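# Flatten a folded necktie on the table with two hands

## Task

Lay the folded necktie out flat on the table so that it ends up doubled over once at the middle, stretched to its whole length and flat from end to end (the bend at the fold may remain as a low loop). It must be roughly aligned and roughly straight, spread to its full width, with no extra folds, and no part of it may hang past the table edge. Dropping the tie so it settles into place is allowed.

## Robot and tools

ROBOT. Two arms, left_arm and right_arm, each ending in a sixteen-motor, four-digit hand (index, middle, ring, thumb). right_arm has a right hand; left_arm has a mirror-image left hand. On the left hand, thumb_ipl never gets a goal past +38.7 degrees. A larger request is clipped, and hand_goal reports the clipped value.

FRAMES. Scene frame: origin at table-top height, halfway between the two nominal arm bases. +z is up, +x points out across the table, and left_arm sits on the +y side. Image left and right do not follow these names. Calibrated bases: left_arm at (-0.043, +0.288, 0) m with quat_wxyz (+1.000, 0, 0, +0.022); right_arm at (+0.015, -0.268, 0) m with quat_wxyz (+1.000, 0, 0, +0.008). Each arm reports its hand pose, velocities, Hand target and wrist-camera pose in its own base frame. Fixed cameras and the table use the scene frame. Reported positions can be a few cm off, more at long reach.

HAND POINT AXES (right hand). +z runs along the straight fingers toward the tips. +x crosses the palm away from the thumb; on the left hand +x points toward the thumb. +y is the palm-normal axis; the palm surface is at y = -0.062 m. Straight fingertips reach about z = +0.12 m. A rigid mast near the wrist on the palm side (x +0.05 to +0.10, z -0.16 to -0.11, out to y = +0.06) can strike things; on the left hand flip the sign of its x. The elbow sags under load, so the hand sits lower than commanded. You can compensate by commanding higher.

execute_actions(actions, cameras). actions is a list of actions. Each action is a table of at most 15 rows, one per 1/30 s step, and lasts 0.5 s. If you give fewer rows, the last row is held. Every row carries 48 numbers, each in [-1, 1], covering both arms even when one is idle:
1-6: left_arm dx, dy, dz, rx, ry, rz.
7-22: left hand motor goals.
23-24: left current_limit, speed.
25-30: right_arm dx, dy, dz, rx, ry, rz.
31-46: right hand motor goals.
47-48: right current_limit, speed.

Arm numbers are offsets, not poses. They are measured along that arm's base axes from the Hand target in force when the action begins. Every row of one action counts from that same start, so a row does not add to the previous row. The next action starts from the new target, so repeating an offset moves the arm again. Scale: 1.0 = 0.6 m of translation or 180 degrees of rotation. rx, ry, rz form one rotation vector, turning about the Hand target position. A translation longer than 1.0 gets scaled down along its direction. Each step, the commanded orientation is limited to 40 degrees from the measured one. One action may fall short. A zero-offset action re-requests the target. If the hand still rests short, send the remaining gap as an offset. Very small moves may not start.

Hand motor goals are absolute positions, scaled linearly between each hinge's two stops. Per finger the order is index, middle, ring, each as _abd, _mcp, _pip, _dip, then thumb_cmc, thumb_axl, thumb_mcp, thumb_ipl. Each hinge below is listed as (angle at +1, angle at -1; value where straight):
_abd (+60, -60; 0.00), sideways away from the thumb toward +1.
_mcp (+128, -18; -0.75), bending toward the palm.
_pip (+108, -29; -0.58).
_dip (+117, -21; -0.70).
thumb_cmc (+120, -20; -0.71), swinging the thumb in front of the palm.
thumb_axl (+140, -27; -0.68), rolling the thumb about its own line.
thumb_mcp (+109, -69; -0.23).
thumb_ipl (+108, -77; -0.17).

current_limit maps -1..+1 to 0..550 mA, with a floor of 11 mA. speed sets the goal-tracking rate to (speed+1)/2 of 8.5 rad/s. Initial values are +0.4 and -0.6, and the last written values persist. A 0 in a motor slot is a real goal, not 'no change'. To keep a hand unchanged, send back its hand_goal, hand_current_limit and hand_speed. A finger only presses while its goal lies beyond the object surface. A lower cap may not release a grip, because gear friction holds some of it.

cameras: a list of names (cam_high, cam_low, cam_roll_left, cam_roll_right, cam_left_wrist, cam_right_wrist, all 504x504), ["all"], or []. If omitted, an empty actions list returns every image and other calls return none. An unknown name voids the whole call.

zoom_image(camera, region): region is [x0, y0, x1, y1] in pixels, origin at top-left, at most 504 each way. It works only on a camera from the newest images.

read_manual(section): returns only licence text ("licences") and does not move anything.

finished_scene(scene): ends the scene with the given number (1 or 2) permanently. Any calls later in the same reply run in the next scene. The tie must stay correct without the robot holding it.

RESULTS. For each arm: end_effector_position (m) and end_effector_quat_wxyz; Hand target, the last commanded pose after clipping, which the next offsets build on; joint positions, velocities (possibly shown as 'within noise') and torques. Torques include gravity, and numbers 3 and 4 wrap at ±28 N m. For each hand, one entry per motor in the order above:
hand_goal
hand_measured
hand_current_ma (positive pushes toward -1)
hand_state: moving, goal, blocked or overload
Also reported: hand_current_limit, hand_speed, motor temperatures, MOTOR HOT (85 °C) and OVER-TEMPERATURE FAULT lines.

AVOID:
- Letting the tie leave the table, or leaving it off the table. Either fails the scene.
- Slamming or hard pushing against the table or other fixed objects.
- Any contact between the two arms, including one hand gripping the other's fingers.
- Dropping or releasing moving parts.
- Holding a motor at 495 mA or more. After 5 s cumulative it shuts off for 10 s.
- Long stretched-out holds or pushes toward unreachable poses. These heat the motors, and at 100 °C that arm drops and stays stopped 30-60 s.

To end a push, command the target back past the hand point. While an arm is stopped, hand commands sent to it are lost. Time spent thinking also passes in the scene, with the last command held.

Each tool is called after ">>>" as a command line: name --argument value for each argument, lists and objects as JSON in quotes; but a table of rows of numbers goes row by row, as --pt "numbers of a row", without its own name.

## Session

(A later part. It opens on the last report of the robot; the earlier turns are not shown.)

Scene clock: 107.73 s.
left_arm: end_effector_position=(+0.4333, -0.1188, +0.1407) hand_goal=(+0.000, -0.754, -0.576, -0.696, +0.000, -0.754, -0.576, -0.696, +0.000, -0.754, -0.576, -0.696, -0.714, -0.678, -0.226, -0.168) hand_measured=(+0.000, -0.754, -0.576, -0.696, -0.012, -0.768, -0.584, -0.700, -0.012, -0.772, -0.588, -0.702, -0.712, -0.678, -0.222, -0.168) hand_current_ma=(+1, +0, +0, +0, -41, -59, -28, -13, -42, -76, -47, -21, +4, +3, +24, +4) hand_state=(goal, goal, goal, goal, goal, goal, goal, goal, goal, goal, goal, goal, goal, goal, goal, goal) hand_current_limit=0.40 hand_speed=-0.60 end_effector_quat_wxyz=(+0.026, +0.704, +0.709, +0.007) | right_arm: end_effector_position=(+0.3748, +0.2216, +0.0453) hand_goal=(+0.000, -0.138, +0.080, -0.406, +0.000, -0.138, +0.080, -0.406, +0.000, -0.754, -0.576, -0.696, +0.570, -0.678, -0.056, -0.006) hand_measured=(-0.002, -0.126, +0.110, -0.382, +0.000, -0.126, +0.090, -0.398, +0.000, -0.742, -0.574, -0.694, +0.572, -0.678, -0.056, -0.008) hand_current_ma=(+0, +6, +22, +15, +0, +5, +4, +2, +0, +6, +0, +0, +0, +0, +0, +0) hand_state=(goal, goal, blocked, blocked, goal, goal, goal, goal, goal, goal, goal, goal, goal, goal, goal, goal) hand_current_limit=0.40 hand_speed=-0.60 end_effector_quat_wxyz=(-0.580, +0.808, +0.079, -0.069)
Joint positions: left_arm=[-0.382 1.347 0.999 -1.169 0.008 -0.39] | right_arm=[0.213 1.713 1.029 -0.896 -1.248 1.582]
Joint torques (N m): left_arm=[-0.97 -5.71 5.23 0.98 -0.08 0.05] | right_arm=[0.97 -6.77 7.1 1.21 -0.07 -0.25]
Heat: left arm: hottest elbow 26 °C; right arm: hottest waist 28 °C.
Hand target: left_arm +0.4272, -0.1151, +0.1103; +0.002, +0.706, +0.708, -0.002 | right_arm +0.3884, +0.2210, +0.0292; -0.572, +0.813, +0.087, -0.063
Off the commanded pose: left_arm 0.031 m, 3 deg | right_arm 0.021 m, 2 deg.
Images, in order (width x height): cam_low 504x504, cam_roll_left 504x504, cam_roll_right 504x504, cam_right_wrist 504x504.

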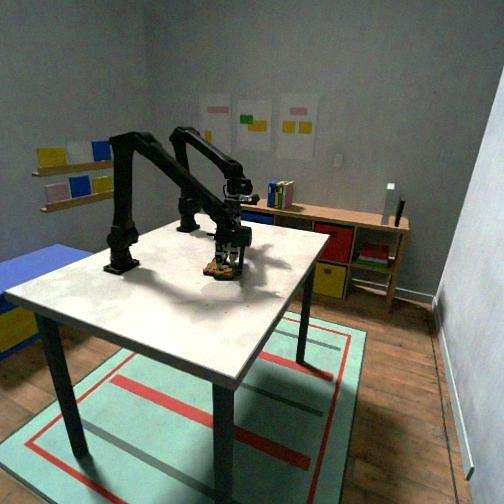

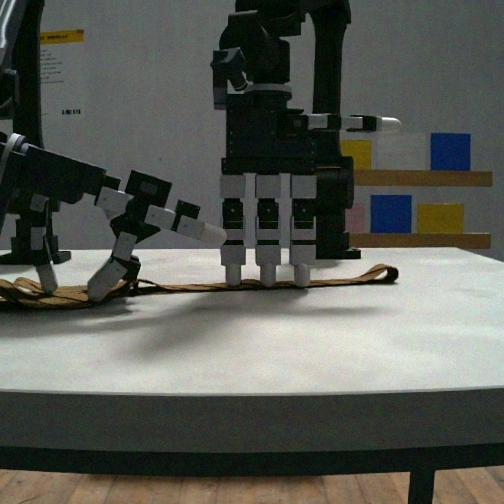

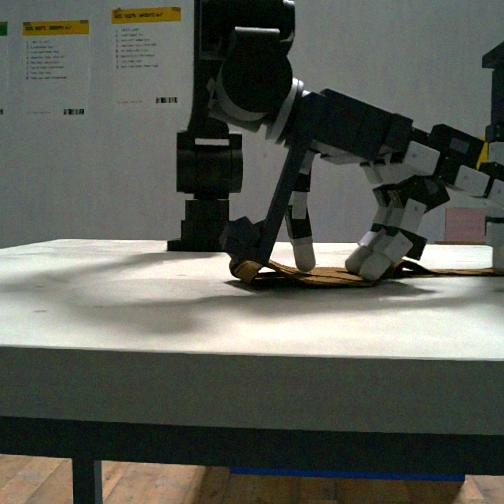

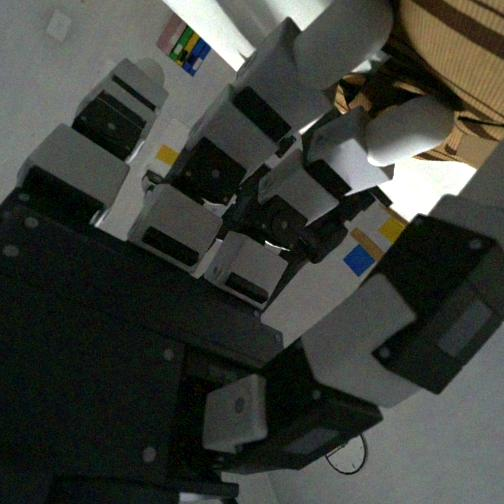

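>>> execute_actions --actions '[[[0,0,0,0,0,0,0,-0.754,-0.576,-0.696,0,-0.754,-0.576,-0.696,0,-0.754,-0.576,-0.696,-0.714,-0.678,-0.226,-0.168,0.4,-0.6,0,0,0.1,0,0,0,0,-0.137,0.08,-0.406,0,-0.137,0.08,-0.406,0,-0.754,-0.576,-0.696,0.571,-0.678,-0.056,-0.005,0.4,-0.6]],[[0,0,0,0,0,0,0,-0.754,-0.576,-0.696,0,-0.754,-0.576,-0.696,0,-0.754,-0.576,-0.696,-0.714,-0.678,-0.226,-0.168,0.4,-0.6,-0.1,-0.15,0.1,0,0,0,0,-0.137,0.08,-0.406,0,-0.137,0.08,-0.406,0,-0.754,-0.576,-0.696,0.571,-0.678,-0.056,-0.005,0.4,-0.6]],[[0,0,0,0,0,0,0,-0.754,-0.576,-0.696,0,-0.754,-0.576,-0.696,0,-0.754,-0.576,-0.696,-0.714,-0.678,-0.226,-0.168,0.4,-0.6,-0.15,-0.15,0.05,0,0,0,0,-0.137,0.08,-0.406,0,-0.137,0.08,-0.406,0,-0.754,-0.576,-0.696,0.571,-0.678,-0.056,-0.005,0.4,-0.6]]]' --cameras '["cam_high","cam_low","cam_roll_left","cam_roll_right"]'

>>> zoom_image --camera "cam_high" --region '[140, 180, 280, 320]'

>>> zoom_image --camera "cam_roll_right" --region '[220, 220, 504, 310]'

>>> zoom_image --camera "cam_low" --region '[180, 210, 270, 290]'

Scene clock: 110.90 s.
left_arm: end_effector_position=(+0.4333, -0.1188, +0.1407) hand_goal=(+0.000, -0.754, -0.576, -0.696, +0.000, -0.754, -0.576, -0.696, +0.000, -0.754, -0.576, -0.696, -0.714, -0.678, -0.226, -0.168) hand_measured=(+0.000, -0.754, -0.576, -0.696, -0.012, -0.768, -0.584, -0.700, -0.012, -0.772, -0.588, -0.702, -0.712, -0.678, -0.222, -0.168) hand_current_ma=(+1, +0, +0, +0, -41, -59, -28, -13, -42, -76, -47, -21, +4, +3, +24, +4) hand_state=(goal, goal, goal, goal, goal, goal, goal, goal, goal, goal, goal, goal, goal, goal, goal, goal) hand_current_limit=0.40 hand_speed=-0.60 end_effector_quat_wxyz=(+0.026, +0.704, +0.709, +0.007) | right_arm: end_effector_position=(+0.2362, +0.0412, +0.1753) hand_goal=(+0.000, -0.138, +0.080, -0.406, +0.000, -0.138, +0.080, -0.406, +0.000, -0.754, -0.576, -0.696, +0.570, -0.678, -0.056, -0.006) hand_measured=(+0.002, -0.136, +0.080, -0.404, +0.002, -0.136, +0.080, -0.404, +0.002, -0.742, -0.574, -0.694, +0.570, -0.678, -0.054, -0.008) hand_current_ma=(+0, +0, +0, +0, +0, +0, +0, +0, +0, +6, +0, +0, +0, +0, +0, +0) hand_state=(goal, goal, goal, goal, goal, goal, goal, goal, goal, goal, goal, goal, goal, goal, goal, goal) hand_current_limit=0.40 hand_speed=-0.60 end_effector_quat_wxyz=(-0.489, +0.872, +0.029, +0.013)
Joint positions: left_arm=[-0.382 1.347 0.999 -1.169 0.008 -0.39] | right_arm=[-0.236 1.121 0.875 -1.699 -0.975 1.068]
Joint torques (N m): left_arm=[-0.91 -5.71 5.24 0.96 -0.08 0.05] | right_arm=[2.14 -2.37 7.79 -0.08 -0.6 0]
Heat: left arm: hottest elbow 26 °C; right arm: hottest waist 28 °C.
Hand target: left_arm +0.4272, -0.1151, +0.1103; +0.002, +0.706, +0.708, -0.002 | right_arm +0.2384, +0.0410, +0.1792; -0.572, +0.813, +0.088, -0.063
Off the commanded pose: left_arm 0.031 m, 3 deg | right_arm 0.004 m, 16 deg.
joint sent to its limit (right arm) — joint 4 (wrist pitch), lower limit. The joint targets are off in orientation, not in position.
Images, in order (width x height): cam_high 504x504, cam_low 504x504, cam_roll_left 504x504, cam_roll_right 504x504.

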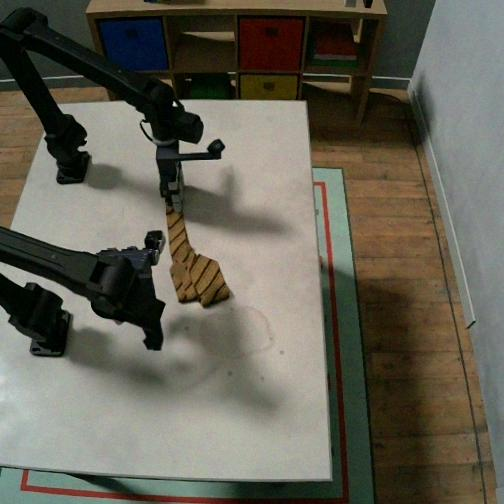

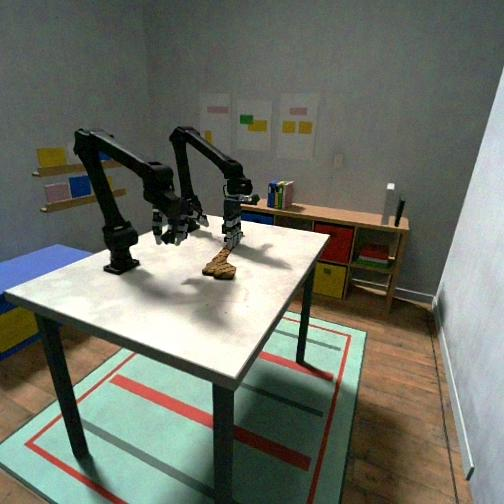

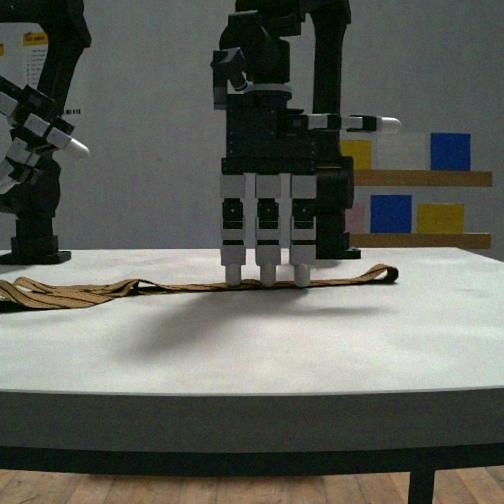

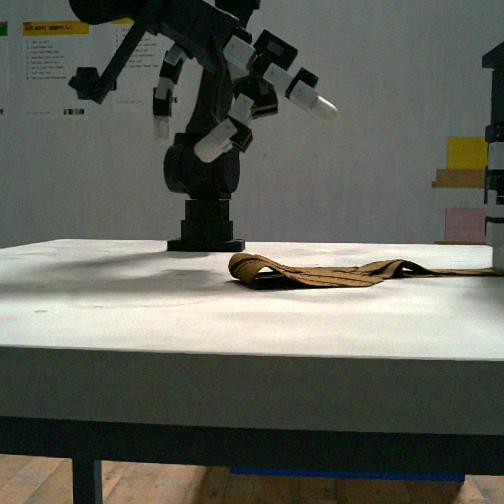

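Scaled by 3.600 from the camera's 504x504 image, which has a finer 720x720 frame.

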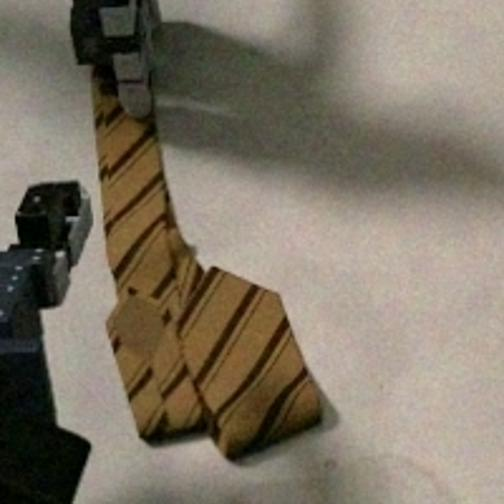

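Scaled by 1.775 from the camera's 504x504 image, which has a finer 720x720 frame.

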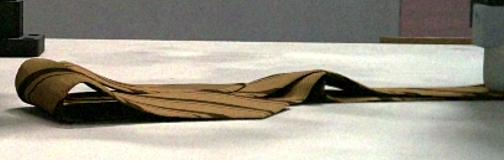

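Scaled by 5.600 from the camera's 504x504 image, which has a finer 720x720 frame.

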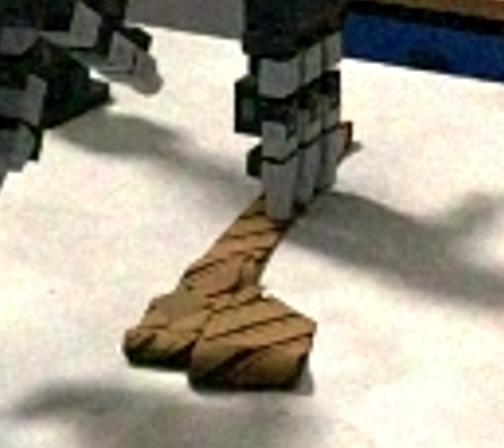

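>>> execute_actions --actions '[[[0,0,0.15,0,0,0,0,-0.754,-0.576,-0.696,0,-0.754,-0.576,-0.696,0,-0.754,-0.576,-0.696,-0.714,-0.678,-0.226,-0.168,0.4,-0.6,0,0,0,0,0,0,0,-0.754,-0.576,-0.696,0,-0.754,-0.576,-0.696,0,-0.754,-0.576,-0.696,-0.714,-0.678,-0.226,-0.168,0.4,-0.6]],[[-0.02,0.06,0.08,-0.0917,0.0641,0.1307,0,-0.754,-0.576,-0.696,0,-0.754,-0.576,-0.696,0,-0.754,-0.576,-0.696,-0.714,-0.678,-0.226,-0.168,0.4,-0.6,0,0,0,0,0,0,0,-0.754,-0.576,-0.696,0,-0.754,-0.576,-0.696,0,-0.754,-0.576,-0.696,-0.714,-0.678,-0.226,-0.168,0.4,-0.6]],[[-0.02,0.06,0,-0.0917,0.0641,0.1307,0,-0.754,-0.576,-0.696,0,-0.754,-0.576,-0.696,0,-0.754,-0.576,-0.696,-0.714,-0.678,-0.226,-0.168,0.4,-0.6,0,0,0,0,0,0,0,-0.754,-0.576,-0.696,0,-0.754,-0.576,-0.696,0,-0.754,-0.576,-0.696,-0.714,-0.678,-0.226,-0.168,0.4,-0.6]]]' --cameras '["cam_high","cam_low"]'

Scene clock: 116.20 s.
left_arm: end_effector_position=(+0.3921, -0.0382, +0.2294) hand_goal=(+0.000, -0.754, -0.576, -0.696, +0.000, -0.754, -0.576, -0.696, +0.000, -0.754, -0.576, -0.696, -0.714, -0.678, -0.226, -0.168) hand_measured=(+0.000, -0.748, -0.574, -0.696, +0.000, -0.748, -0.576, -0.698, +0.000, -0.748, -0.576, -0.698, -0.710, -0.678, -0.222, -0.168) hand_current_ma=(-3, +25, +5, +0, -2, +27, +3, -6, -2, +24, +2, -7, +17, +3, +25, +1) hand_state=(goal, goal, goal, goal, goal, goal, goal, goal, goal, goal, goal, goal, goal, goal, goal, goal) hand_current_limit=0.40 hand_speed=-0.60 end_effector_quat_wxyz=(+0.051, +0.320, +0.885, -0.334) | right_arm: end_effector_position=(+0.2361, +0.0413, +0.1753) hand_goal=(+0.000, -0.754, -0.576, -0.696, +0.000, -0.754, -0.576, -0.696, +0.000, -0.754, -0.576, -0.696, -0.714, -0.678, -0.226, -0.168) hand_measured=(+0.002, -0.732, -0.570, -0.692, +0.002, -0.734, -0.570, -0.692, +0.002, -0.742, -0.574, -0.694, -0.696, -0.678, -0.220, -0.166) hand_current_ma=(+0, +14, +2, +0, +0, +12, +2, +0, +0, +6, +0, +0, +11, +0, +2, +1) hand_state=(goal, blocked, goal, goal, goal, goal, goal, goal, goal, goal, goal, goal, goal, goal, goal, goal) hand_current_limit=0.40 hand_speed=-0.60 end_effector_quat_wxyz=(-0.489, +0.872, +0.028, +0.013)
Joint positions: left_arm=[0.026 1.37 1.305 -1.686 0.669 -0.788] | right_arm=[-0.236 1.121 0.875 -1.699 -0.975 1.069]
Joint torques (N m): left_arm=[-2.02 -9.17 11.89 -0.49 0.7 -0.18] | right_arm=[1.85 -3.14 7.56 -0.35 -0.7 0.05]
Heat: left arm: hottest elbow 26 °C; right arm: hottest elbow 29 °C.
Hand target: left_arm +0.4032, -0.0432, +0.2485; +0.060, +0.328, +0.883, -0.331 | right_arm +0.2384, +0.0411, +0.1792; -0.572, +0.813, +0.088, -0.063
Off the commanded pose: left_arm 0.023 m, 2 deg | right_arm 0.005 m, 16 deg.
joint sent to its limit (left arm) — joint 4 (wrist pitch), lower limit. The joint targets still meet the commanded pose.
joint sent to its limit (right arm) — joint 4 (wrist pitch), lower limit. The joint targets are off in orientation, not in position.
Images, in order (width x height): cam_high 504x504, cam_low 504x504.

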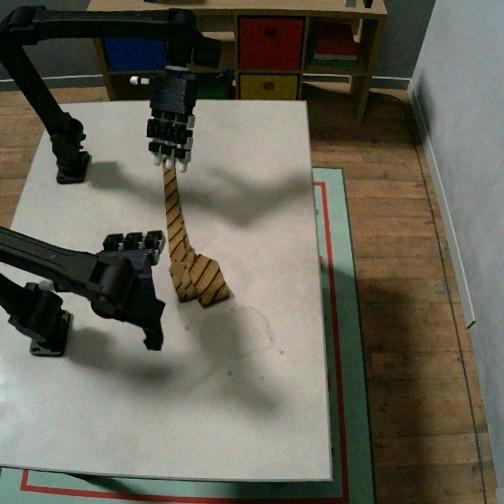

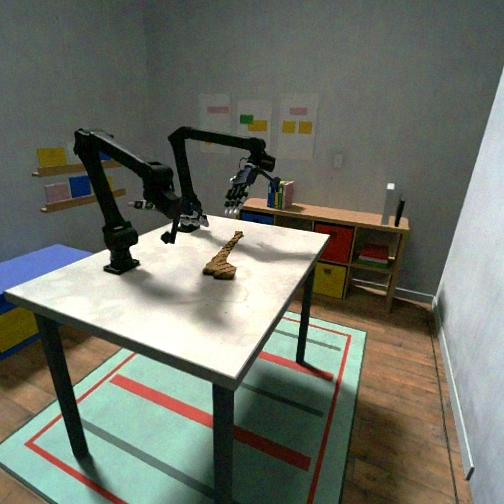

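>>> execute_actions --actions '[[[-0.02,0.05,-0.02,-0.0917,0.0641,0.1307,0,-0.754,-0.576,-0.696,0,-0.754,-0.576,-0.696,0,-0.754,-0.576,-0.696,-0.714,-0.678,-0.226,-0.168,0.4,-0.6,0,0,0,0,0,0,0,-0.754,-0.576,-0.696,0,-0.754,-0.576,-0.696,0,-0.754,-0.576,-0.696,-0.714,-0.678,-0.226,-0.168,0.4,-0.6]],[[-0.02,0.05,-0.06,-0.0917,0.0641,0.1307,0,-0.754,-0.576,-0.696,0,-0.754,-0.576,-0.696,0,-0.754,-0.576,-0.696,-0.714,-0.678,-0.226,-0.168,0.4,-0.6,0,0,0,0,0,0,0,-0.754,-0.576,-0.696,0,-0.754,-0.576,-0.696,0,-0.754,-0.576,-0.696,-0.714,-0.678,-0.226,-0.168,0.4,-0.6]],[[0,0,-0.06,0,0,0,0,-0.137,0.08,-0.406,0,-0.754,-0.576,-0.696,0,-0.754,-0.576,-0.696,0.51,-0.678,-0.056,-0.005,0.4,-0.6,0,0,0,0,0,0,0,-0.754,-0.576,-0.696,0,-0.754,-0.576,-0.696,0,-0.754,-0.576,-0.696,-0.714,-0.678,-0.226,-0.168,0.4,-0.6]]]' --cameras '["cam_high","cam_low","cam_left_wrist","cam_roll_left"]'

>>> zoom_image --camera "cam_roll_left" --region '[250, 150, 504, 310]'

>>> zoom_image --camera "cam_left_wrist" --region '[0, 0, 504, 300]'

>>> zoom_image --camera "cam_low" --region '[190, 180, 290, 260]'

Scene clock: 119.00 s.
left_arm: end_effector_position=(+0.3745, +0.0210, +0.1596) hand_goal=(+0.000, -0.138, +0.080, -0.406, +0.000, -0.754, -0.576, -0.696, +0.000, -0.754, -0.576, -0.696, +0.510, -0.678, -0.056, -0.006) hand_measured=(-0.002, -0.136, +0.076, -0.408, -0.002, -0.742, -0.574, -0.698, -0.002, -0.744, -0.574, -0.698, +0.508, -0.678, -0.058, -0.008) hand_current_ma=(-6, +5, -16, -10, -5, +48, +5, -4, -5, +42, +4, -5, -4, +3, -5, -8) hand_state=(goal, goal, goal, goal, goal, goal, goal, goal, goal, goal, goal, goal, goal, goal, goal, goal) hand_current_limit=0.40 hand_speed=-0.60 end_effector_quat_wxyz=(+0.100, -0.151, +0.805, -0.565) | right_arm: end_effector_position=(+0.2361, +0.0413, +0.1753) hand_goal=(+0.000, -0.754, -0.576, -0.696, +0.000, -0.754, -0.576, -0.696, +0.000, -0.754, -0.576, -0.696, -0.714, -0.678, -0.226, -0.168) hand_measured=(+0.002, -0.732, -0.570, -0.692, +0.002, -0.734, -0.570, -0.692, +0.002, -0.742, -0.574, -0.694, -0.696, -0.678, -0.220, -0.166) hand_current_ma=(+0, +14, +2, +0, +0, +12, +2, +0, +0, +6, +0, +0, +11, +0, +2, +1) hand_state=(goal, blocked, goal, goal, goal, goal, goal, goal, goal, goal, goal, goal, goal, goal, goal, goal) hand_current_limit=0.40 hand_speed=-0.60 end_effector_quat_wxyz=(-0.489, +0.872, +0.028, +0.013)
Joint positions: left_arm=[0.419 1.44 1.055 -1.345 1.218 -1.412] | right_arm=[-0.236 1.121 0.875 -1.699 -0.975 1.069]
Joint torques (N m): left_arm=[-2.08 -10.29 8.24 0.21 1.03 -0.16] | right_arm=[1.96 -2.67 7.47 -0.23 -0.64 0.11]
Heat: left arm: hottest elbow 27 °C; right arm: hottest elbow 29 °C.
Hand target: left_arm +0.3791, +0.0169, +0.1644; +0.102, -0.144, +0.806, -0.565 | right_arm +0.2384, +0.0411, +0.1792; -0.572, +0.813, +0.088, -0.063
Off the commanded pose: left_arm 0.008 m, 1 deg | right_arm 0.005 m, 16 deg.
joint sent to its limit (right arm) — joint 4 (wrist pitch), lower limit. The joint targets are off in orientation, not in position.
Images, in order (width x height): cam_high 504x504, cam_low 504x504, cam_roll_left 504x504, cam_left_wrist 504x504.

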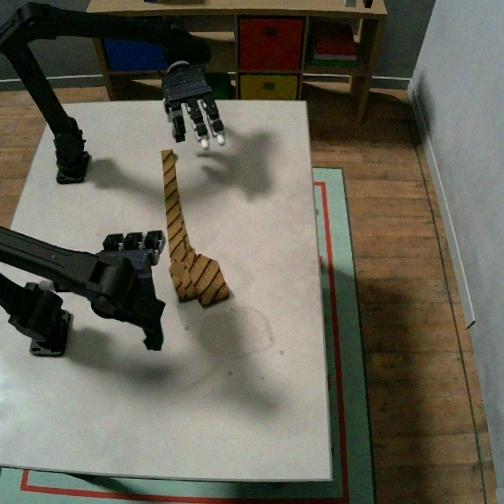

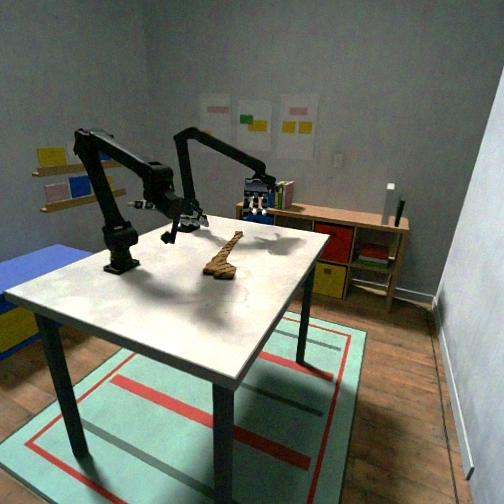

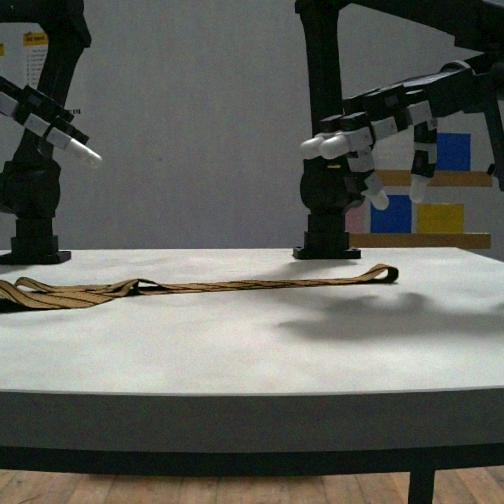

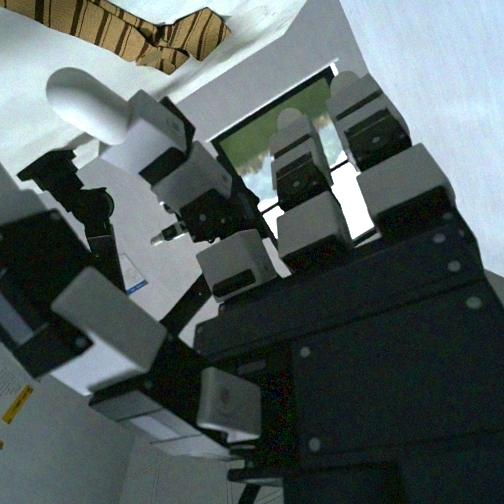

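Scaled by 1.984 from the camera's 504x504 image, which has a finer 720x720 frame.

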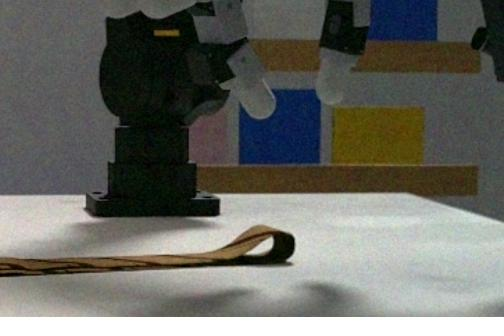

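Scaled by 1.000.

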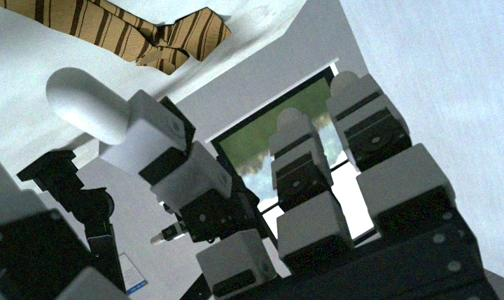

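Scaled by 5.040 from the camera's 504x504 image, which has a finer 720x720 frame.

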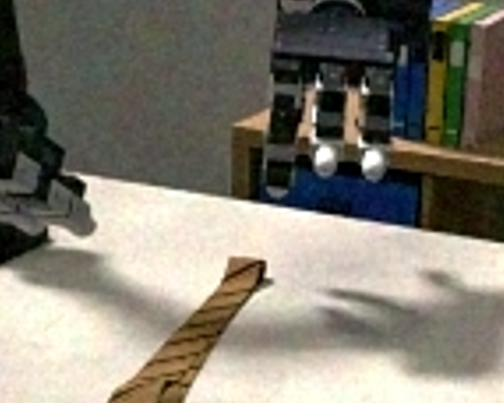

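>>> execute_actions --actions '[[[-0.028,-0.033,-0.09,0,0,0,0,-0.137,0.08,-0.406,0,-0.754,-0.576,-0.696,0,-0.754,-0.576,-0.696,0.51,-0.678,-0.056,-0.005,0.4,-0.6,0,0,0,0,0,0,0,-0.754,-0.576,-0.696,0,-0.754,-0.576,-0.696,0,-0.754,-0.576,-0.696,-0.714,-0.678,-0.226,-0.168,0.4,-0.6]]]' --cameras '["cam_high","cam_low","cam_left_wrist","cam_roll_left"]'

>>> zoom_image --camera "cam_roll_left" --region '[250, 150, 504, 310]'

>>> zoom_image --camera "cam_high" --region '[120, 80, 240, 200]'

>>> zoom_image --camera "cam_low" --region '[190, 180, 290, 260]'

Scene clock: 120.77 s.
left_arm: end_effector_position=(+0.3536, -0.0028, +0.1009) hand_goal=(+0.000, -0.138, +0.080, -0.406, +0.000, -0.754, -0.576, -0.696, +0.000, -0.754, -0.576, -0.696, +0.510, -0.678, -0.056, -0.006) hand_measured=(+0.000, -0.136, +0.076, -0.408, +0.000, -0.744, -0.574, -0.698, +0.000, -0.744, -0.574, -0.698, +0.512, -0.678, -0.056, -0.008) hand_current_ma=(-3, +7, -14, -10, -3, +46, +5, -4, -2, +40, +4, -5, +6, +3, -4, -8) hand_state=(goal, goal, goal, goal, goal, goal, goal, goal, goal, goal, goal, goal, goal, goal, goal, goal) hand_current_limit=0.40 hand_speed=-0.60 end_effector_quat_wxyz=(+0.092, -0.153, +0.804, -0.567) | right_arm: end_effector_position=(+0.2361, +0.0413, +0.1753) hand_goal=(+0.000, -0.754, -0.576, -0.696, +0.000, -0.754, -0.576, -0.696, +0.000, -0.754, -0.576, -0.696, -0.714, -0.678, -0.226, -0.168) hand_measured=(+0.002, -0.732, -0.570, -0.692, +0.002, -0.734, -0.570, -0.692, +0.002, -0.742, -0.574, -0.694, -0.696, -0.678, -0.220, -0.166) hand_current_ma=(+0, +14, +2, +0, +0, +12, +2, +0, +0, +6, +0, +0, +11, +0, +2, +1) hand_state=(goal, blocked, goal, goal, goal, goal, goal, goal, goal, goal, goal, goal, goal, goal, goal, goal) hand_current_limit=0.40 hand_speed=-0.60 end_effector_quat_wxyz=(-0.489, +0.872, +0.028, +0.013)
Joint positions: left_arm=[0.381 1.438 0.881 -1.103 1.223 -1.504] | right_arm=[-0.236 1.121 0.875 -1.699 -0.975 1.069]
Joint torques (N m): left_arm=[-1.73 -10.11 8.35 0.38 1.01 -0.14] | right_arm=[2.02 -2.73 7.54 -0.34 -0.64 0.09]
Heat: left arm: hottest elbow 27 °C; right arm: hottest elbow 29 °C.
Hand target: left_arm +0.3624, -0.0030, +0.1104; +0.102, -0.144, +0.806, -0.565 | right_arm +0.2384, +0.0411, +0.1792; -0.572, +0.813, +0.088, -0.063
Off the commanded pose: left_arm 0.013 m, 2 deg | right_arm 0.005 m, 16 deg.
joint sent to its limit (right arm) — joint 4 (wrist pitch), lower limit. The joint targets are off in orientation, not in position.
Images, in order (width x height): cam_high 504x504, cam_low 504x504, cam_roll_left 504x504, cam_left_wrist 504x504.

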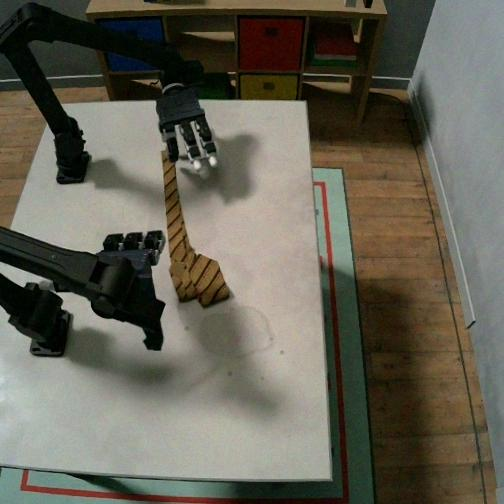

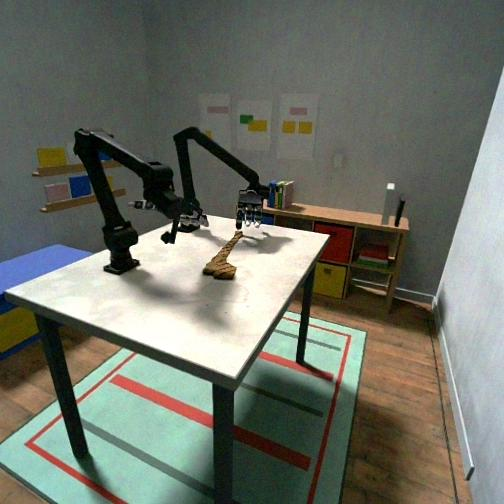

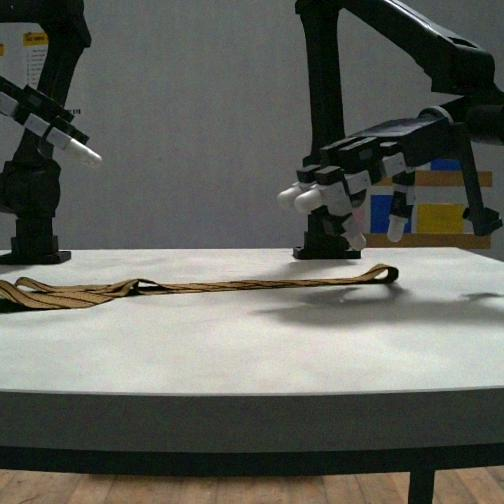

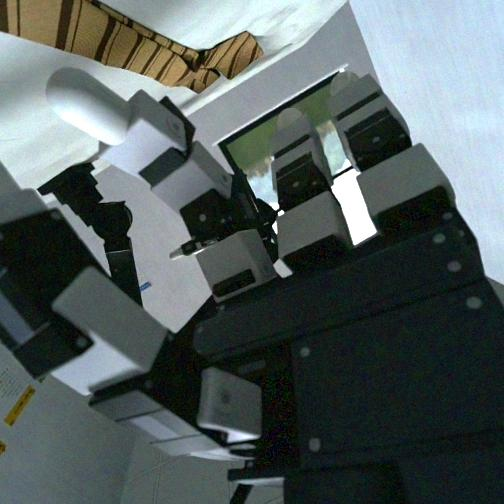

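Scaled by 1.984 from the camera's 504x504 image, which has a finer 720x720 frame.

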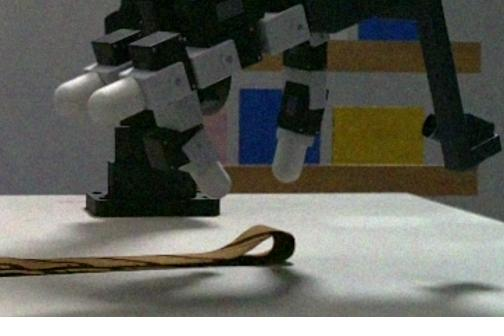

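Scaled by 4.200 from the camera's 504x504 image, which has a finer 720x720 frame.

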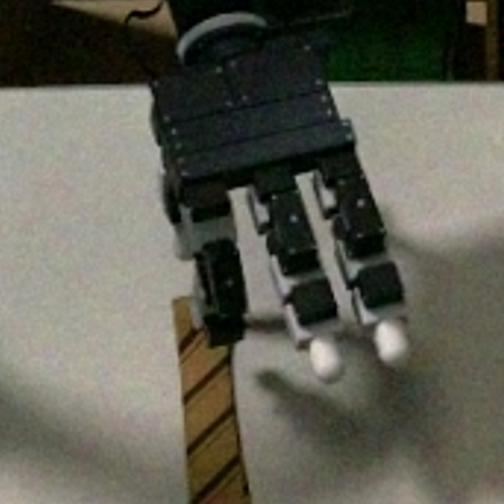

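Scaled by 5.040 from the camera's 504x504 image, which has a finer 720x720 frame.

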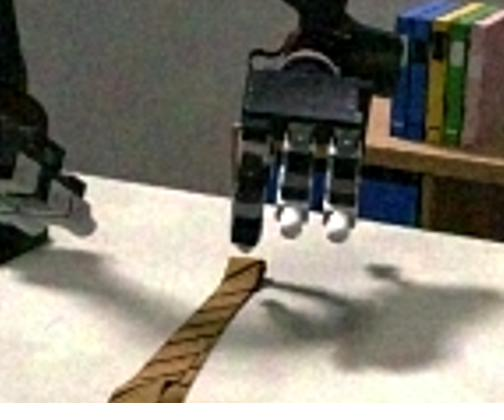

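>>> execute_actions --actions '[[[-0.033,0.033,-0.02,0,0,0,0,-0.137,0.08,-0.406,0,-0.754,-0.576,-0.696,0,-0.754,-0.576,-0.696,0.51,-0.678,-0.056,-0.005,0.4,-0.6,0,0,0,0,0,0,0,-0.754,-0.576,-0.696,0,-0.754,-0.576,-0.696,0,-0.754,-0.576,-0.696,-0.714,-0.678,-0.226,-0.168,0.4,-0.6]],[[0,0,-0.03,0,0,0,0,-0.137,0.08,-0.406,0,-0.754,-0.576,-0.696,0,-0.754,-0.576,-0.696,0.51,-0.678,-0.056,-0.005,0.4,-0.6,0,0,0,0,0,0,0,-0.754,-0.576,-0.696,0,-0.754,-0.576,-0.696,0,-0.754,-0.576,-0.696,-0.714,-0.678,-0.226,-0.168,0.4,-0.6]]]' --cameras '["cam_high","cam_low","cam_left_wrist","cam_roll_left"]'

>>> zoom_image --camera "cam_roll_left" --region '[250, 150, 504, 310]'

>>> zoom_image --camera "cam_high" --region '[120, 80, 240, 200]'

>>> zoom_image --camera "cam_low" --region '[190, 180, 290, 260]'

Scene clock: 122.80 s.
left_arm: end_effector_position=(+0.3383, +0.0122, +0.0798) hand_goal=(+0.000, -0.138, +0.080, -0.406, +0.000, -0.754, -0.576, -0.696, +0.000, -0.754, -0.576, -0.696, +0.510, -0.678, -0.056, -0.006) hand_measured=(+0.000, -0.136, +0.076, -0.408, +0.000, -0.744, -0.574, -0.698, +0.000, -0.744, -0.574, -0.698, +0.512, -0.678, -0.056, -0.008) hand_current_ma=(-2, +8, -13, -10, -2, +46, +5, -4, -2, +40, +4, -5, +9, +3, -4, -8) hand_state=(goal, goal, goal, goal, goal, goal, goal, goal, goal, goal, goal, goal, goal, goal, goal, goal) hand_current_limit=0.40 hand_speed=-0.60 end_effector_quat_wxyz=(+0.091, -0.149, +0.805, -0.567) | right_arm: end_effector_position=(+0.2361, +0.0413, +0.1753) hand_goal=(+0.000, -0.754, -0.576, -0.696, +0.000, -0.754, -0.576, -0.696, +0.000, -0.754, -0.576, -0.696, -0.714, -0.678, -0.226, -0.168) hand_measured=(+0.002, -0.732, -0.570, -0.692, +0.002, -0.734, -0.570, -0.692, +0.002, -0.742, -0.574, -0.694, -0.696, -0.678, -0.220, -0.166) hand_current_ma=(+0, +14, +2, +0, +0, +12, +2, +0, +0, +6, +0, +0, +11, +0, +2, +1) hand_state=(goal, blocked, goal, goal, goal, goal, goal, goal, goal, goal, goal, goal, goal, goal, goal, goal) hand_current_limit=0.40 hand_speed=-0.60 end_effector_quat_wxyz=(-0.489, +0.872, +0.028, +0.013)
Joint positions: left_arm=[0.437 1.488 0.862 -1.2 1.211 -1.323] | right_arm=[-0.236 1.121 0.875 -1.699 -0.975 1.069]
Joint torques (N m): left_arm=[-0.56 -9.29 6.65 0.13 0.97 0.06] | right_arm=[1.9 -2.37 7.45 -0.36 -0.7 0.08]
Heat: left arm: hottest elbow 27 °C; right arm: hottest elbow 29 °C.
Hand target: left_arm +0.3426, +0.0169, +0.0804; +0.102, -0.144, +0.806, -0.565 | right_arm +0.2384, +0.0411, +0.1792; -0.572, +0.813, +0.088, -0.063
Off the commanded pose: left_arm 0.006 m, 1 deg | right_arm 0.005 m, 16 deg.
joint sent to its limit (right arm) — joint 4 (wrist pitch), lower limit. The joint targets are off in orientation, not in position.
Images, in order (width x height): cam_high 504x504, cam_low 504x504, cam_roll_left 504x504, cam_left_wrist 504x504.

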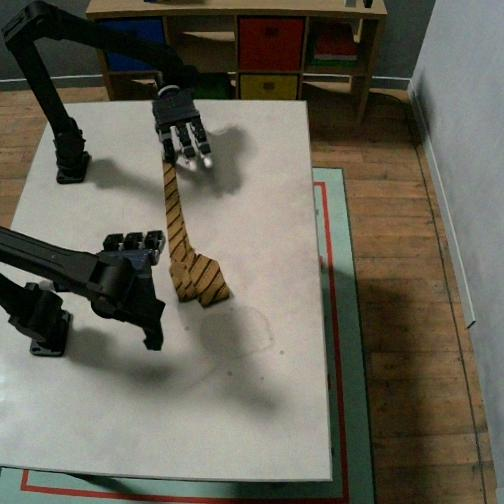

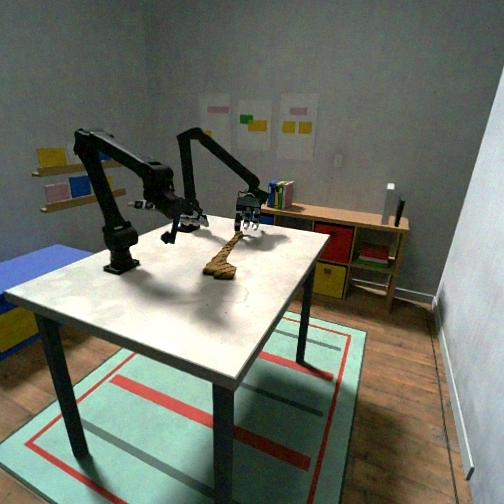

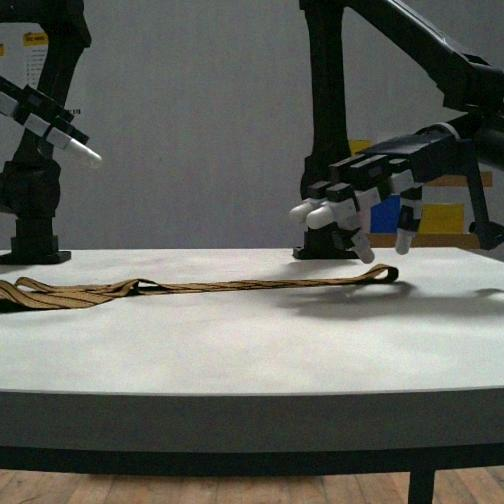

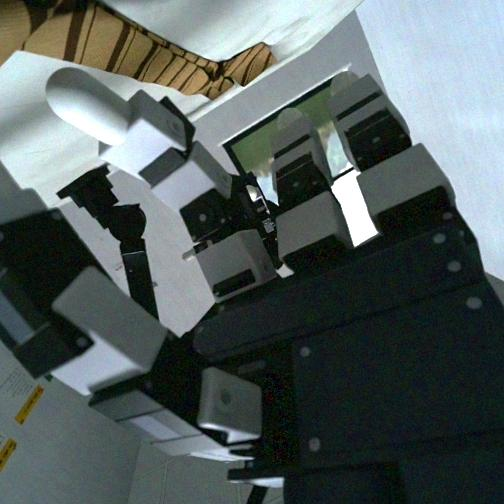

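Scaled by 1.984 from the camera's 504x504 image, which has a finer 720x720 frame.

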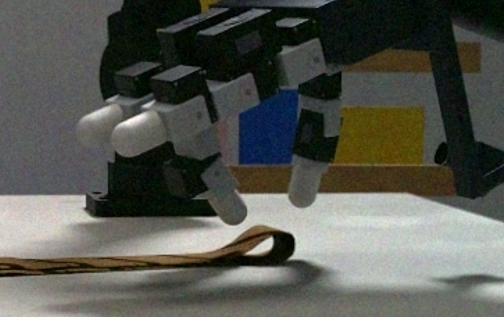

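Scaled by 4.200 from the camera's 504x504 image, which has a finer 720x720 frame.

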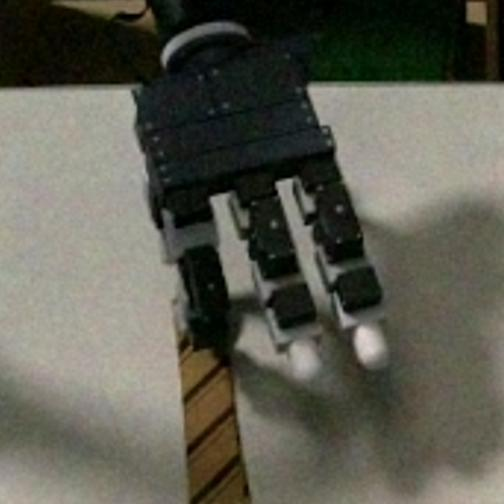

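Scaled by 5.040 from the camera's 504x504 image, which has a finer 720x720 frame.

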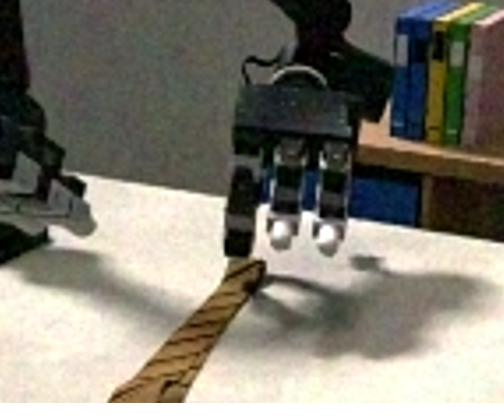

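>>> execute_actions --actions '[[[0,0.022,-0.01,0,0,0,0,-0.137,0.08,-0.406,0,-0.754,-0.576,-0.696,0,-0.754,-0.576,-0.696,0.51,-0.678,-0.056,-0.005,0.4,-0.6,0,0,0,0,0,0,0,-0.754,-0.576,-0.696,0,-0.754,-0.576,-0.696,0,-0.754,-0.576,-0.696,-0.714,-0.678,-0.226,-0.168,0.4,-0.6]],[[0,0,-0.026,0,0,0,0,-0.137,0.08,-0.406,0,-0.754,-0.576,-0.696,0,-0.754,-0.576,-0.696,0.51,-0.678,-0.056,-0.005,0.4,-0.6,0,0,0,0,0,0,0,-0.754,-0.576,-0.696,0,-0.754,-0.576,-0.696,0,-0.754,-0.576,-0.696,-0.714,-0.678,-0.226,-0.168,0.4,-0.6]]]' --cameras '["cam_high","cam_left_wrist","cam_roll_left"]'

>>> zoom_image --camera "cam_roll_left" --region '[250, 150, 504, 310]'

>>> zoom_image --camera "cam_high" --region '[120, 80, 240, 200]'

>>> zoom_image --camera "cam_left_wrist" --region '[0, 0, 250, 250]'

Scene clock: 124.60 s.
left_arm: end_effector_position=(+0.3365, +0.0230, +0.0579) hand_goal=(+0.000, -0.138, +0.080, -0.406, +0.000, -0.754, -0.576, -0.696, +0.000, -0.754, -0.576, -0.696, +0.510, -0.678, -0.056, -0.006) hand_measured=(+0.000, -0.136, +0.078, -0.408, +0.000, -0.744, -0.574, -0.698, +0.000, -0.744, -0.574, -0.698, +0.512, -0.678, -0.056, -0.008) hand_current_ma=(-2, +9, -9, -7, -2, +46, +5, -4, -2, +40, +4, -5, +9, +3, -4, -8) hand_state=(goal, goal, goal, goal, goal, goal, goal, goal, goal, goal, goal, goal, goal, goal, goal, goal) hand_current_limit=0.40 hand_speed=-0.60 end_effector_quat_wxyz=(+0.089, -0.148, +0.805, -0.568) | right_arm: end_effector_position=(+0.2361, +0.0413, +0.1753) hand_goal=(+0.000, -0.754, -0.576, -0.696, +0.000, -0.754, -0.576, -0.696, +0.000, -0.754, -0.576, -0.696, -0.714, -0.678, -0.226, -0.168) hand_measured=(+0.002, -0.732, -0.570, -0.692, +0.002, -0.734, -0.570, -0.692, +0.002, -0.742, -0.574, -0.694, -0.696, -0.678, -0.220, -0.166) hand_current_ma=(+0, +14, +2, +0, +0, +12, +2, +0, +0, +6, +0, +0, +11, +0, +2, +1) hand_state=(goal, blocked, goal, goal, goal, goal, goal, goal, goal, goal, goal, goal, goal, goal, goal, goal) hand_current_limit=0.40 hand_speed=-0.60 end_effector_quat_wxyz=(-0.489, +0.872, +0.028, +0.013)
Joint positions: left_arm=[0.466 1.556 0.862 -1.219 1.201 -1.233] | right_arm=[-0.236 1.121 0.875 -1.699 -0.975 1.069]
Joint torques (N m): left_arm=[-0.26 -9.52 6.52 -0.02 0.95 0.05] | right_arm=[2.43 -2.78 7.53 -0.21 -0.68 0.1]
Heat: left arm: hottest elbow 27 °C; right arm: hottest elbow 29 °C.
Hand target: left_arm +0.3426, +0.0301, +0.0588; +0.102, -0.144, +0.806, -0.565 | right_arm +0.2384, +0.0411, +0.1792; -0.572, +0.813, +0.088, -0.063
Off the commanded pose: left_arm 0.009 m, 2 deg | right_arm 0.005 m, 16 deg.
joint sent to its limit (right arm) — joint 4 (wrist pitch), lower limit. The joint targets are off in orientation, not in position.
Images, in order (width x height): cam_high 504x504, cam_roll_left 504x504, cam_left_wrist 504x504.

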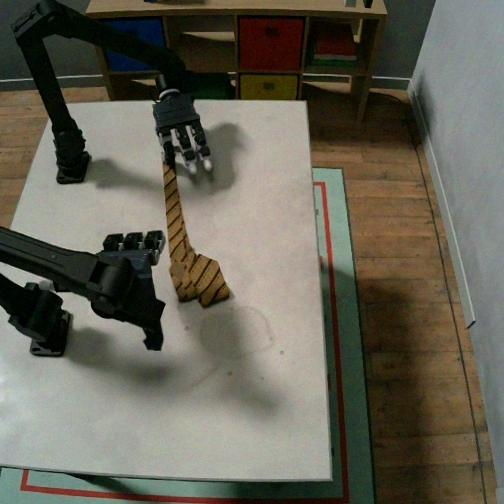

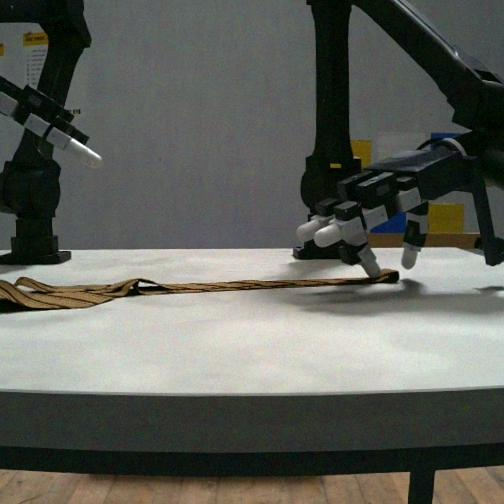

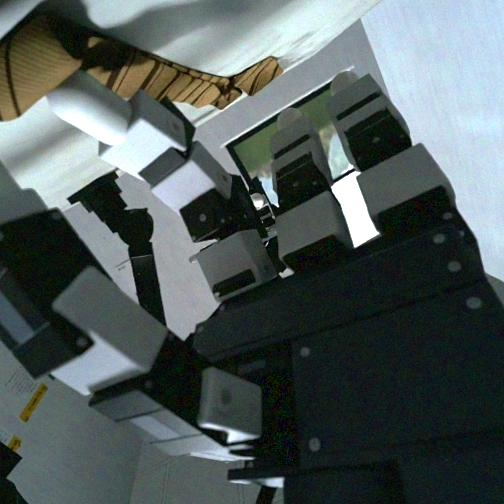

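Scaled by 1.984 from the camera's 504x504 image, which has a finer 720x720 frame.

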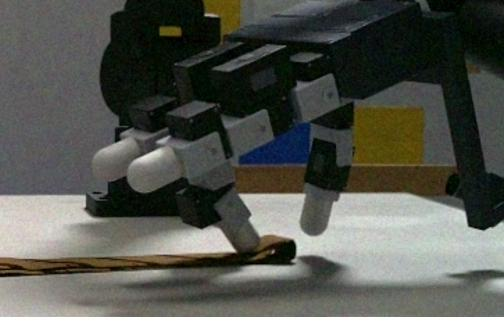

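Scaled by 4.200 from the camera's 504x504 image, which has a finer 720x720 frame.

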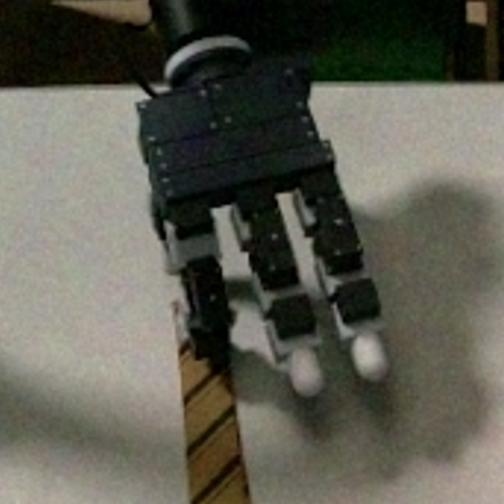

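Scaled by 2.016 from the camera's 504x504 image, which has a finer 720x720 frame.

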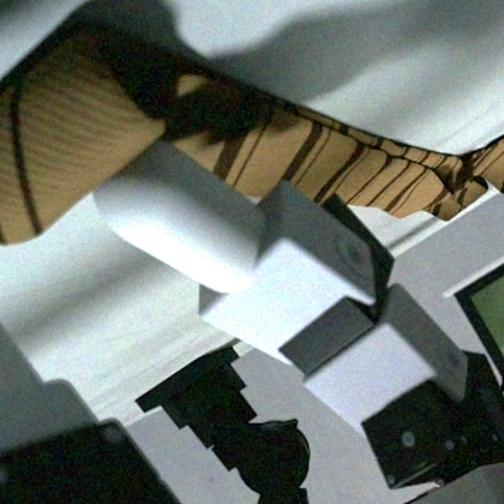

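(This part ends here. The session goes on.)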